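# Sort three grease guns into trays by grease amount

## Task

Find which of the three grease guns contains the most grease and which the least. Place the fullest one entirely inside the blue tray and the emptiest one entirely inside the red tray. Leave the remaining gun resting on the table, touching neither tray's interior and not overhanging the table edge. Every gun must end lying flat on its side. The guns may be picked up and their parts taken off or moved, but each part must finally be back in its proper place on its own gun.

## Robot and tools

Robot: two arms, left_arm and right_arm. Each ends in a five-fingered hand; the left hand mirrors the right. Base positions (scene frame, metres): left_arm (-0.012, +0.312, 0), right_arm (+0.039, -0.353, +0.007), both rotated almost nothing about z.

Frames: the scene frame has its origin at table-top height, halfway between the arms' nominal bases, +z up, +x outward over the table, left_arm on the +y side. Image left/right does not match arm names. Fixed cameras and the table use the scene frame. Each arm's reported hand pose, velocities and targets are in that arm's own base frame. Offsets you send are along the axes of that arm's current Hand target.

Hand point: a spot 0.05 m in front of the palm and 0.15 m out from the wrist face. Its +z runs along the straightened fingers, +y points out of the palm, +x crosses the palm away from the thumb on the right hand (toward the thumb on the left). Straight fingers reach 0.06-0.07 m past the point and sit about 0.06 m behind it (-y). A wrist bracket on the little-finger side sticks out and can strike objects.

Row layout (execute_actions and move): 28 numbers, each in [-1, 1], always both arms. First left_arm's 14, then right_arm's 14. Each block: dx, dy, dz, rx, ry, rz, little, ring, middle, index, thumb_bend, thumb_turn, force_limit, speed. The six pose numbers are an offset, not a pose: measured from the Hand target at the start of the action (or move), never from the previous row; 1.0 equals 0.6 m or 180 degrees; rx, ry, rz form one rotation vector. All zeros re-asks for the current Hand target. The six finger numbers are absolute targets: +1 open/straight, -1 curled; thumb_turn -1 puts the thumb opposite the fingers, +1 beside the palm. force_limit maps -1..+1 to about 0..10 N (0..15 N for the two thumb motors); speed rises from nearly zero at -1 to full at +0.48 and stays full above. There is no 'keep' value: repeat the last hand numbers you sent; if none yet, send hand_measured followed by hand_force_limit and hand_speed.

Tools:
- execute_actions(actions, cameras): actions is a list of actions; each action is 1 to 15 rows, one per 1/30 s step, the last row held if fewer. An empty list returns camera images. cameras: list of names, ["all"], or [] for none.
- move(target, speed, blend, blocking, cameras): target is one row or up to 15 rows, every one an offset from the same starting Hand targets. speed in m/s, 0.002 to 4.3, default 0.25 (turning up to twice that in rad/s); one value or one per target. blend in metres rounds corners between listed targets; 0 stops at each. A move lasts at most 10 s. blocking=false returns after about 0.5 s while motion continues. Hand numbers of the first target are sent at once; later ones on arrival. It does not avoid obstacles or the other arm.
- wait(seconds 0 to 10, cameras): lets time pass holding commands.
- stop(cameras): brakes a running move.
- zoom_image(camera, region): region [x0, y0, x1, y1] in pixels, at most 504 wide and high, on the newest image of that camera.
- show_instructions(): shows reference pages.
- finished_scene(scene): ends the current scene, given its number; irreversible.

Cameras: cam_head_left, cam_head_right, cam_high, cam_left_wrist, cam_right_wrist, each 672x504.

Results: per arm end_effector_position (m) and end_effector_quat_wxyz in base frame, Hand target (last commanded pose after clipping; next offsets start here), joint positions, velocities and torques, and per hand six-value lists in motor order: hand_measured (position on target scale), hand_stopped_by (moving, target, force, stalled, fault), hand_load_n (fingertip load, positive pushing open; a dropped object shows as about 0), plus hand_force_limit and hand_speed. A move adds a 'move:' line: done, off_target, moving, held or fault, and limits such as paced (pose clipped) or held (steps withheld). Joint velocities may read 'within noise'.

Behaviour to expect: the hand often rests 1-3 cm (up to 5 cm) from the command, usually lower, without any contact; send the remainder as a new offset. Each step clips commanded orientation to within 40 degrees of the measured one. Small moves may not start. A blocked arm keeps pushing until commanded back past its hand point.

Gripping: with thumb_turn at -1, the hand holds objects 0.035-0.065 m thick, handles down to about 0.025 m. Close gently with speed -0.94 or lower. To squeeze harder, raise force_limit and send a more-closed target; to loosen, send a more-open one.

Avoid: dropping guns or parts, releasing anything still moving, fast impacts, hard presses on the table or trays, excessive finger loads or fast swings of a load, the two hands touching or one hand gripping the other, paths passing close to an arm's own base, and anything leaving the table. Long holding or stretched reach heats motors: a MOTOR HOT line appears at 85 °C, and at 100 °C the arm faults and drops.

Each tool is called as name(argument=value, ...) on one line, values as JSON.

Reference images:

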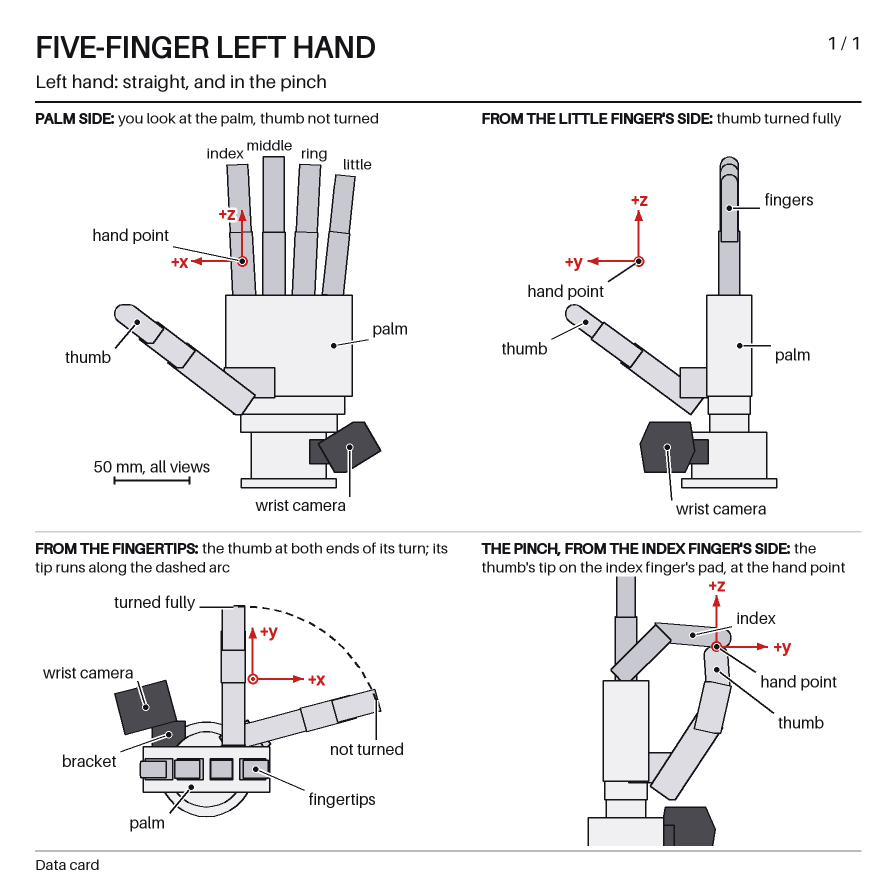

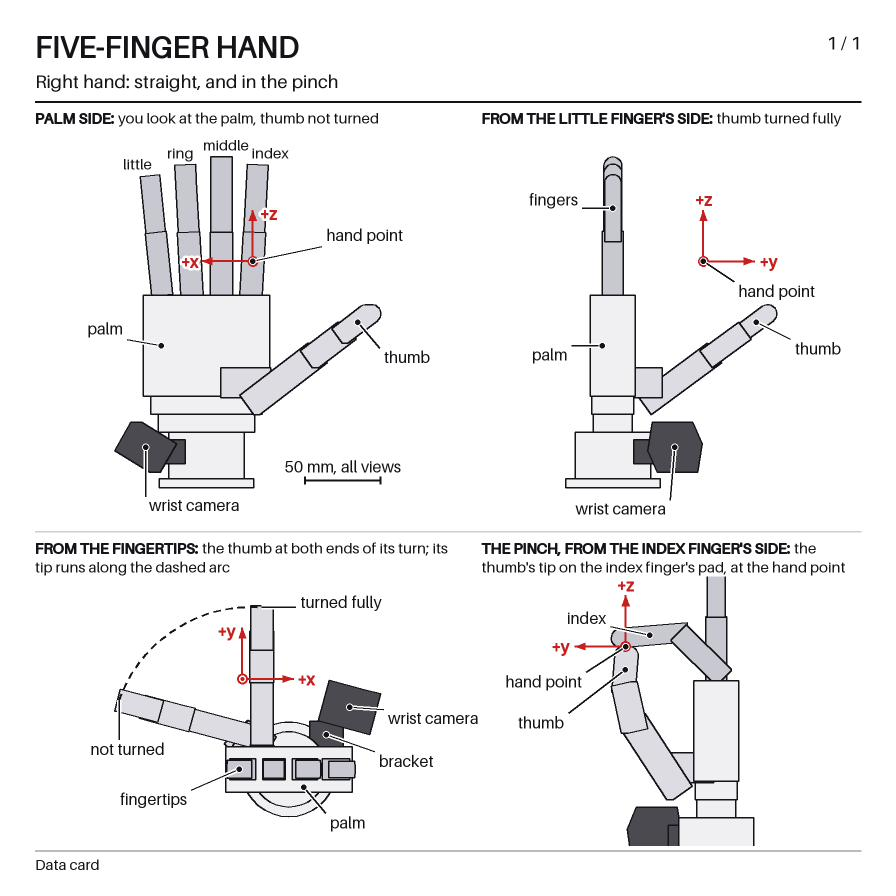

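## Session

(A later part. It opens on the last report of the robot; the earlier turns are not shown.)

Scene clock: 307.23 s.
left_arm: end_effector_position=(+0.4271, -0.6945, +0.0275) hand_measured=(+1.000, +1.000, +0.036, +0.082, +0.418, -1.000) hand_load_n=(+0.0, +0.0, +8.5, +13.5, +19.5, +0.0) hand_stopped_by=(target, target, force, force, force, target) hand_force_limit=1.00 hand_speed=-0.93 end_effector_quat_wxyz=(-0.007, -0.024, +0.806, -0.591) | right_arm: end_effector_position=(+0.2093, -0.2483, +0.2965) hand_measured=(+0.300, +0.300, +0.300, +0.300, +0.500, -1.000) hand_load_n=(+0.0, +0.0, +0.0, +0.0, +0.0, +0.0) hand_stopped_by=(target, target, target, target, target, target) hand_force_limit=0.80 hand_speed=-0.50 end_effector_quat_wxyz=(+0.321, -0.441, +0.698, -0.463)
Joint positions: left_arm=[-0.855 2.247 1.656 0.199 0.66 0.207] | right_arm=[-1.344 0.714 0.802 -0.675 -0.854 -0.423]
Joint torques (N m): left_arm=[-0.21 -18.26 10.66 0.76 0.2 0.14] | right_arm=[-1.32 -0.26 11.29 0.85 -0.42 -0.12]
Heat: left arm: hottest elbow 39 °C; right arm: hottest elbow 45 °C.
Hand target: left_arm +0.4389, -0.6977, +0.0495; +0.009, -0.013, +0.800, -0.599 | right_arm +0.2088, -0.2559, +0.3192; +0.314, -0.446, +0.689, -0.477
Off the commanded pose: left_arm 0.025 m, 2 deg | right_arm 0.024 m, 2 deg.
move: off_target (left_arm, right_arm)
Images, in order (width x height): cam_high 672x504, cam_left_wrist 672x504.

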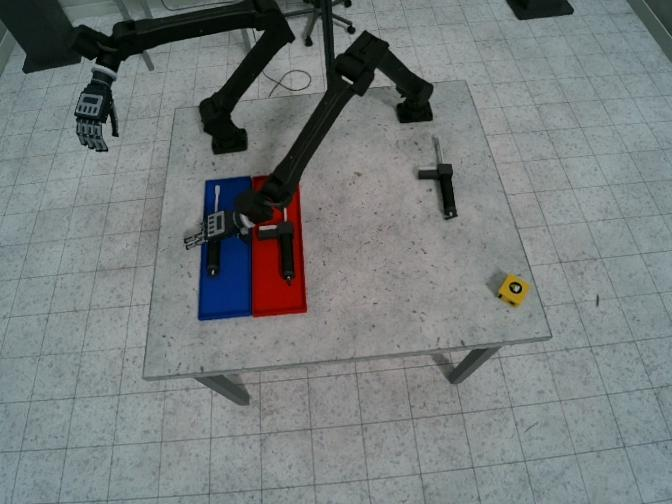

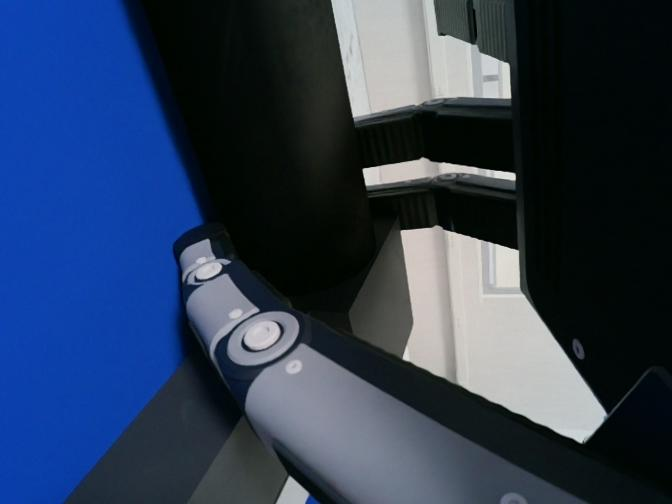

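move(target=[[0,0.005,0.002,0,0,0,1,1,-0.56,-0.56,-0.46,-1,1.0,-0.93,0,0,0,0,0,0,0.3,0.3,0.3,0.3,0.5,-1,0.8,-0.5],[0,0.005,0.002,0,0,0,1,1,0.3,0.3,0.5,-1,0.8,-0.7,0,0,0,0,0,0,0.3,0.3,0.3,0.3,0.5,-1,0.8,-0.5]], speed=0.08, cameras=["cam_high","cam_left_wrist"])

zoom_image(camera="cam_high", region=[190, 160, 350, 320])

Scene clock: 308.67 s.
left_arm: end_effector_position=(+0.4301, -0.6919, +0.0293) hand_measured=(+1.000, +1.000, +0.300, +0.300, +0.498, -1.000) hand_load_n=(+0.0, +0.0, -4.5, +0.0, -2.5, -0.5) hand_stopped_by=(target, target, target, target, target, target) hand_force_limit=0.80 hand_speed=-0.70 end_effector_quat_wxyz=(-0.005, -0.023, +0.807, -0.590) | right_arm: end_effector_position=(+0.2093, -0.2483, +0.2965) hand_measured=(+0.300, +0.300, +0.300, +0.300, +0.500, -1.000) hand_load_n=(+0.0, +0.0, +0.0, +0.0, +0.0, +0.0) hand_stopped_by=(target, target, target, target, target, target) hand_force_limit=0.80 hand_speed=-0.50 end_effector_quat_wxyz=(+0.321, -0.441, +0.698, -0.463)
Joint positions: left_arm=[-0.85 2.243 1.656 0.192 0.662 0.214] | right_arm=[-1.344 0.714 0.802 -0.675 -0.854 -0.423]
Joint torques (N m): left_arm=[-0.67 -17.73 10.56 1.18 0.09 0.06] | right_arm=[-1.32 -0.32 11.3 0.87 -0.42 -0.12]
Heat: left arm: hottest elbow 39 °C; right arm: hottest elbow 46 °C.
Hand target: left_arm +0.4390, -0.6980, +0.0463; +0.009, -0.013, +0.800, -0.599 | right_arm +0.2088, -0.2559, +0.3192; +0.314, -0.446, +0.689, -0.477
Off the commanded pose: left_arm 0.020 m, 2 deg | right_arm 0.024 m, 2 deg.
move: off_target (left_arm, right_arm); target 2's new numbers were sent with left_arm's hand 0.022 m and 2 deg from that target
Images, in order (width x height): cam_high 672x504, cam_left_wrist 672x504.

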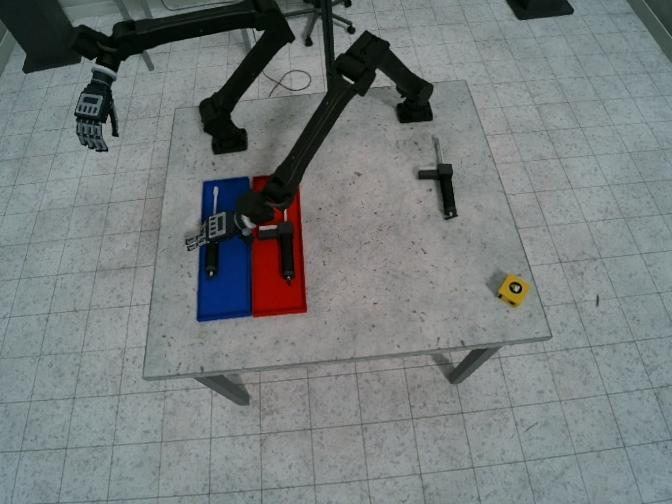

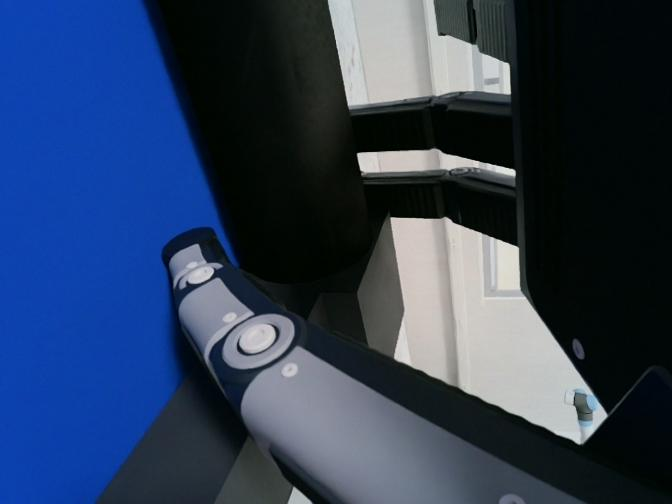

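Scaled by 3.150.

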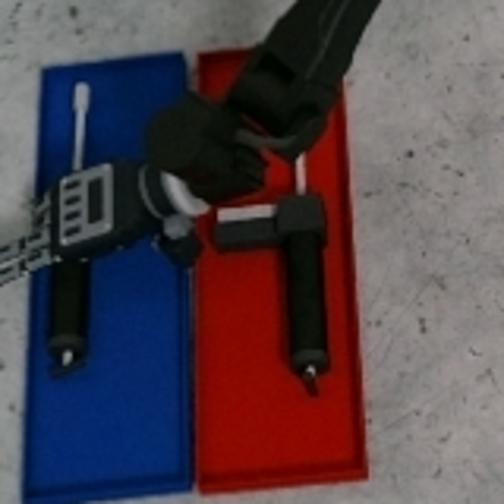

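move(target=[[0,-0.1278,-0.0373,0,0,0,1,1,0.3,0.3,0.5,-1,0.8,-0.5,0,0,0,0,0,0,0.3,0.3,0.3,0.3,0.5,-1,0.8,-0.5]], speed=0.1, cameras=["cam_high","cam_left_wrist"])

zoom_image(camera="cam_high", region=[190, 160, 350, 320])

Scene clock: 310.30 s.
left_arm: end_effector_position=(+0.4262, -0.6865, +0.0926) hand_measured=(+1.000, +1.000, +0.300, +0.300, +0.500, -1.000) hand_load_n=(+0.0, +0.0, +0.0, +0.0, +0.0, +0.0) hand_stopped_by=(target, target, target, target, target, target) hand_force_limit=0.80 hand_speed=-0.50 end_effector_quat_wxyz=(-0.009, -0.027, +0.812, -0.583) | right_arm: end_effector_position=(+0.2093, -0.2483, +0.2965) hand_measured=(+0.300, +0.300, +0.300, +0.300, +0.500, -1.000) hand_load_n=(+0.0, +0.0, +0.0, +0.0, +0.0, +0.0) hand_stopped_by=(target, target, target, target, target, target) hand_force_limit=0.80 hand_speed=-0.50 end_effector_quat_wxyz=(+0.321, -0.441, +0.698, -0.463)
Joint positions: left_arm=[-0.85 2.143 1.677 0.047 0.659 0.218] | right_arm=[-1.344 0.714 0.802 -0.675 -0.854 -0.423]
Joint torques (N m): left_arm=[-0.15 -17.26 13.64 0.92 0.24 0.05] | right_arm=[-1.32 -0.32 11.29 0.87 -0.41 -0.12]
Heat: left arm: hottest elbow 39 °C; right arm: hottest elbow 46 °C.
Hand target: left_arm +0.4390, -0.6981, +0.1262; +0.008, -0.013, +0.800, -0.599 | right_arm +0.2088, -0.2559, +0.3192; +0.314, -0.446, +0.689, -0.477
Off the commanded pose: left_arm 0.038 m, 3 deg | right_arm 0.024 m, 2 deg.
move: off_target (left_arm, right_arm)
Images, in order (width x height): cam_high 672x504, cam_left_wrist 672x504.

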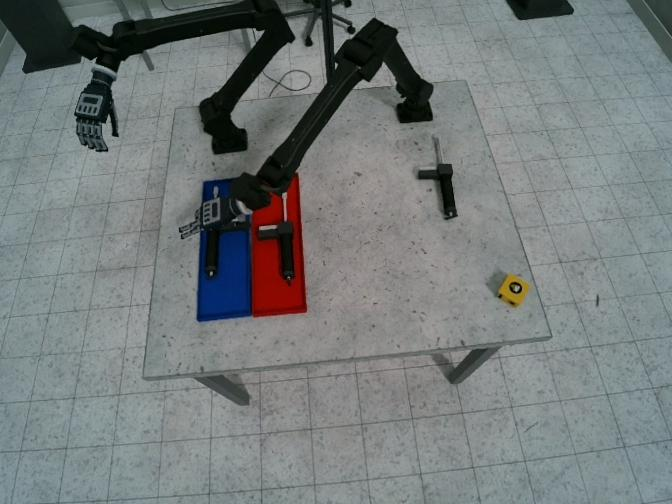

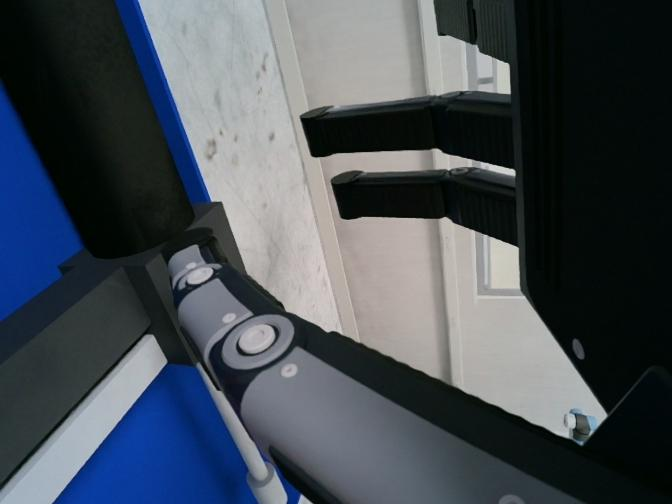

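Scaled by 3.150.

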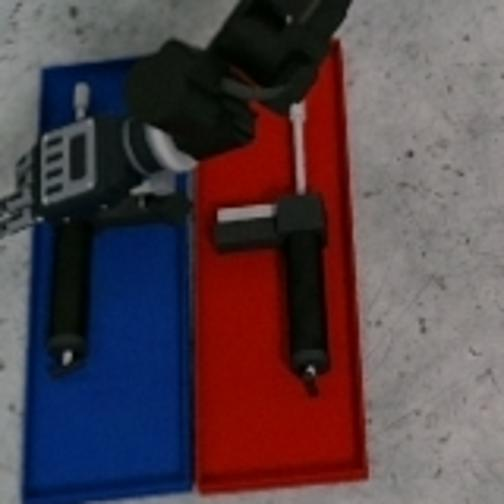

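move(target=[[0,-0.1598,-0.0467,0,0,0,1,1,0.3,0.3,0.5,-1,0.8,-0.5,0,0,0,0,0,0,0.3,0.3,0.3,0.3,0.5,-1,0.8,-0.5],[0.068,-0.0987,-0.5515,0,0,0,1,1,0.3,0.3,0.5,-1,0.8,-0.5,0,0,0,0,0,0,0.3,0.3,0.3,0.3,0.5,-1,0.8,-0.5]], speed=0.25, blend=0.03, cameras=["cam_high","cam_head_right"])

zoom_image(camera="cam_high", region=[190, 160, 350, 320])

zoom_image(camera="cam_head_right", region=[380, 160, 510, 300])

Scene clock: 313.13 s.
left_arm: end_effector_position=(+0.3915, -0.4007, +0.2768) hand_measured=(+1.000, +1.000, +0.300, +0.300, +0.500, -1.000) hand_load_n=(+0.0, +0.0, +0.0, +0.0, +0.0, +0.0) hand_stopped_by=(target, target, target, target, target, target) hand_force_limit=0.80 hand_speed=-0.50 end_effector_quat_wxyz=(+0.009, -0.015, +0.799, -0.600) | right_arm: end_effector_position=(+0.2093, -0.2483, +0.2965) hand_measured=(+0.300, +0.300, +0.300, +0.300, +0.500, -1.000) hand_load_n=(+0.0, +0.0, +0.0, +0.0, +0.0, -0.5) hand_stopped_by=(target, target, target, target, target, target) hand_force_limit=0.80 hand_speed=-0.50 end_effector_quat_wxyz=(+0.321, -0.441, +0.698, -0.463)
Joint positions: left_arm=[-0.503 1.442 1.205 -0.28 0.971 0.434] | right_arm=[-1.344 0.714 0.802 -0.675 -0.854 -0.423]
Joint torques (N m): left_arm=[-0.56 -9.7 8.96 0.79 0.49 0.04] | right_arm=[-1.38 -0.21 11.32 0.87 -0.42 -0.12]
Heat: left arm: hottest elbow 39 °C; right arm: hottest elbow 46 °C.
Hand target: left_arm +0.3894, -0.3987, +0.2764; +0.009, -0.013, +0.800, -0.599 | right_arm +0.2088, -0.2559, +0.3192; +0.314, -0.446, +0.689, -0.477
Off the commanded pose: left_arm 0.003 m, 0 deg | right_arm 0.024 m, 2 deg.
move: off_target (right_arm)
Images, in order (width x height): cam_head_right 672x504, cam_high 672x504.

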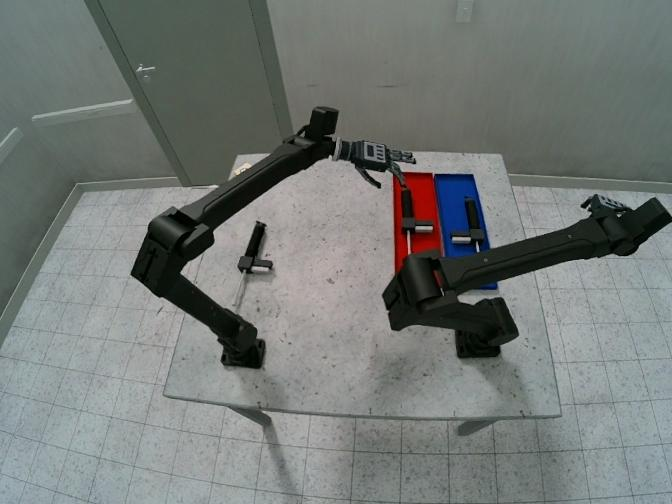

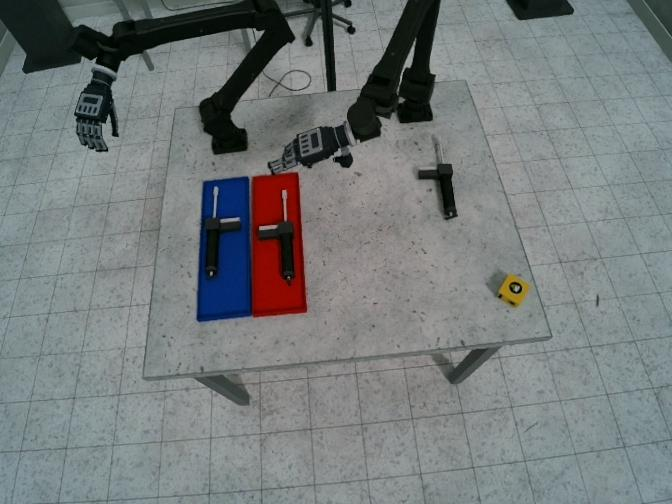

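Scaled by 3.150.

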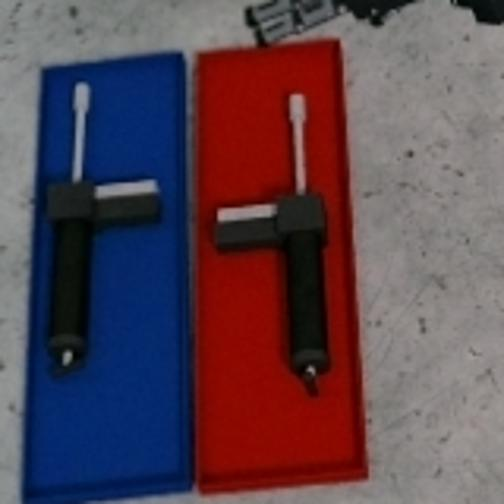

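Scaled by 3.600.

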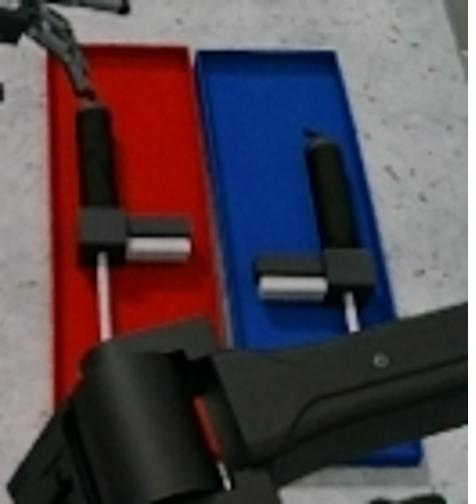

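zoom_image(camera="cam_high", region=[195, 215, 255, 285])

zoom_image(camera="cam_high", region=[255, 225, 315, 295])

zoom_image(camera="cam_high", region=[400, 130, 480, 225])

Scaled by 7.200.

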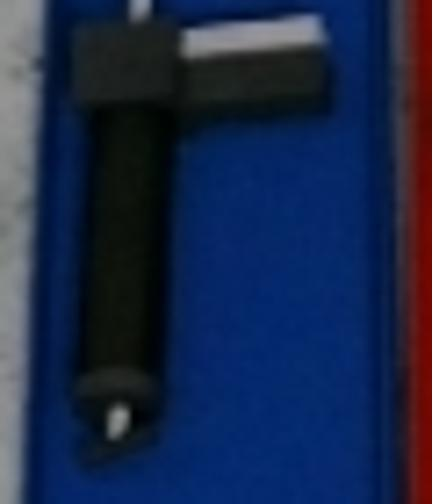

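Scaled by 7.200.

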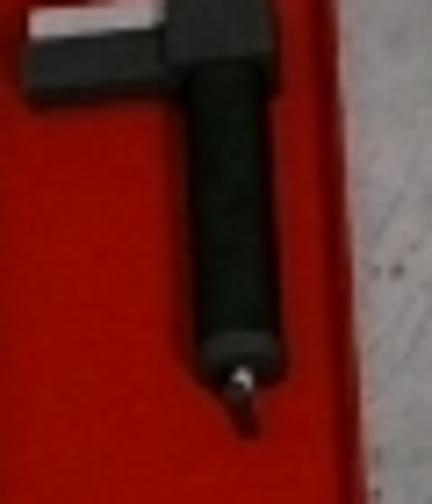

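Scaled by 5.305.

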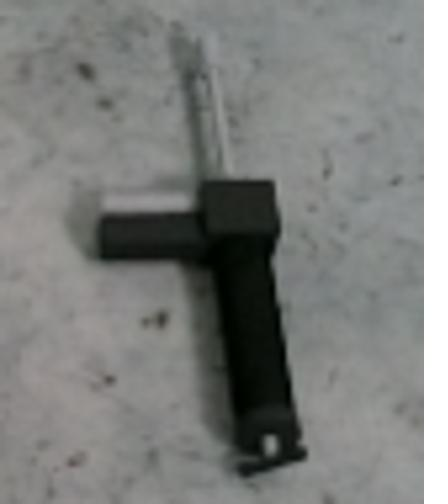

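finished_scene(scene=2)

The scene is finished: the task was done.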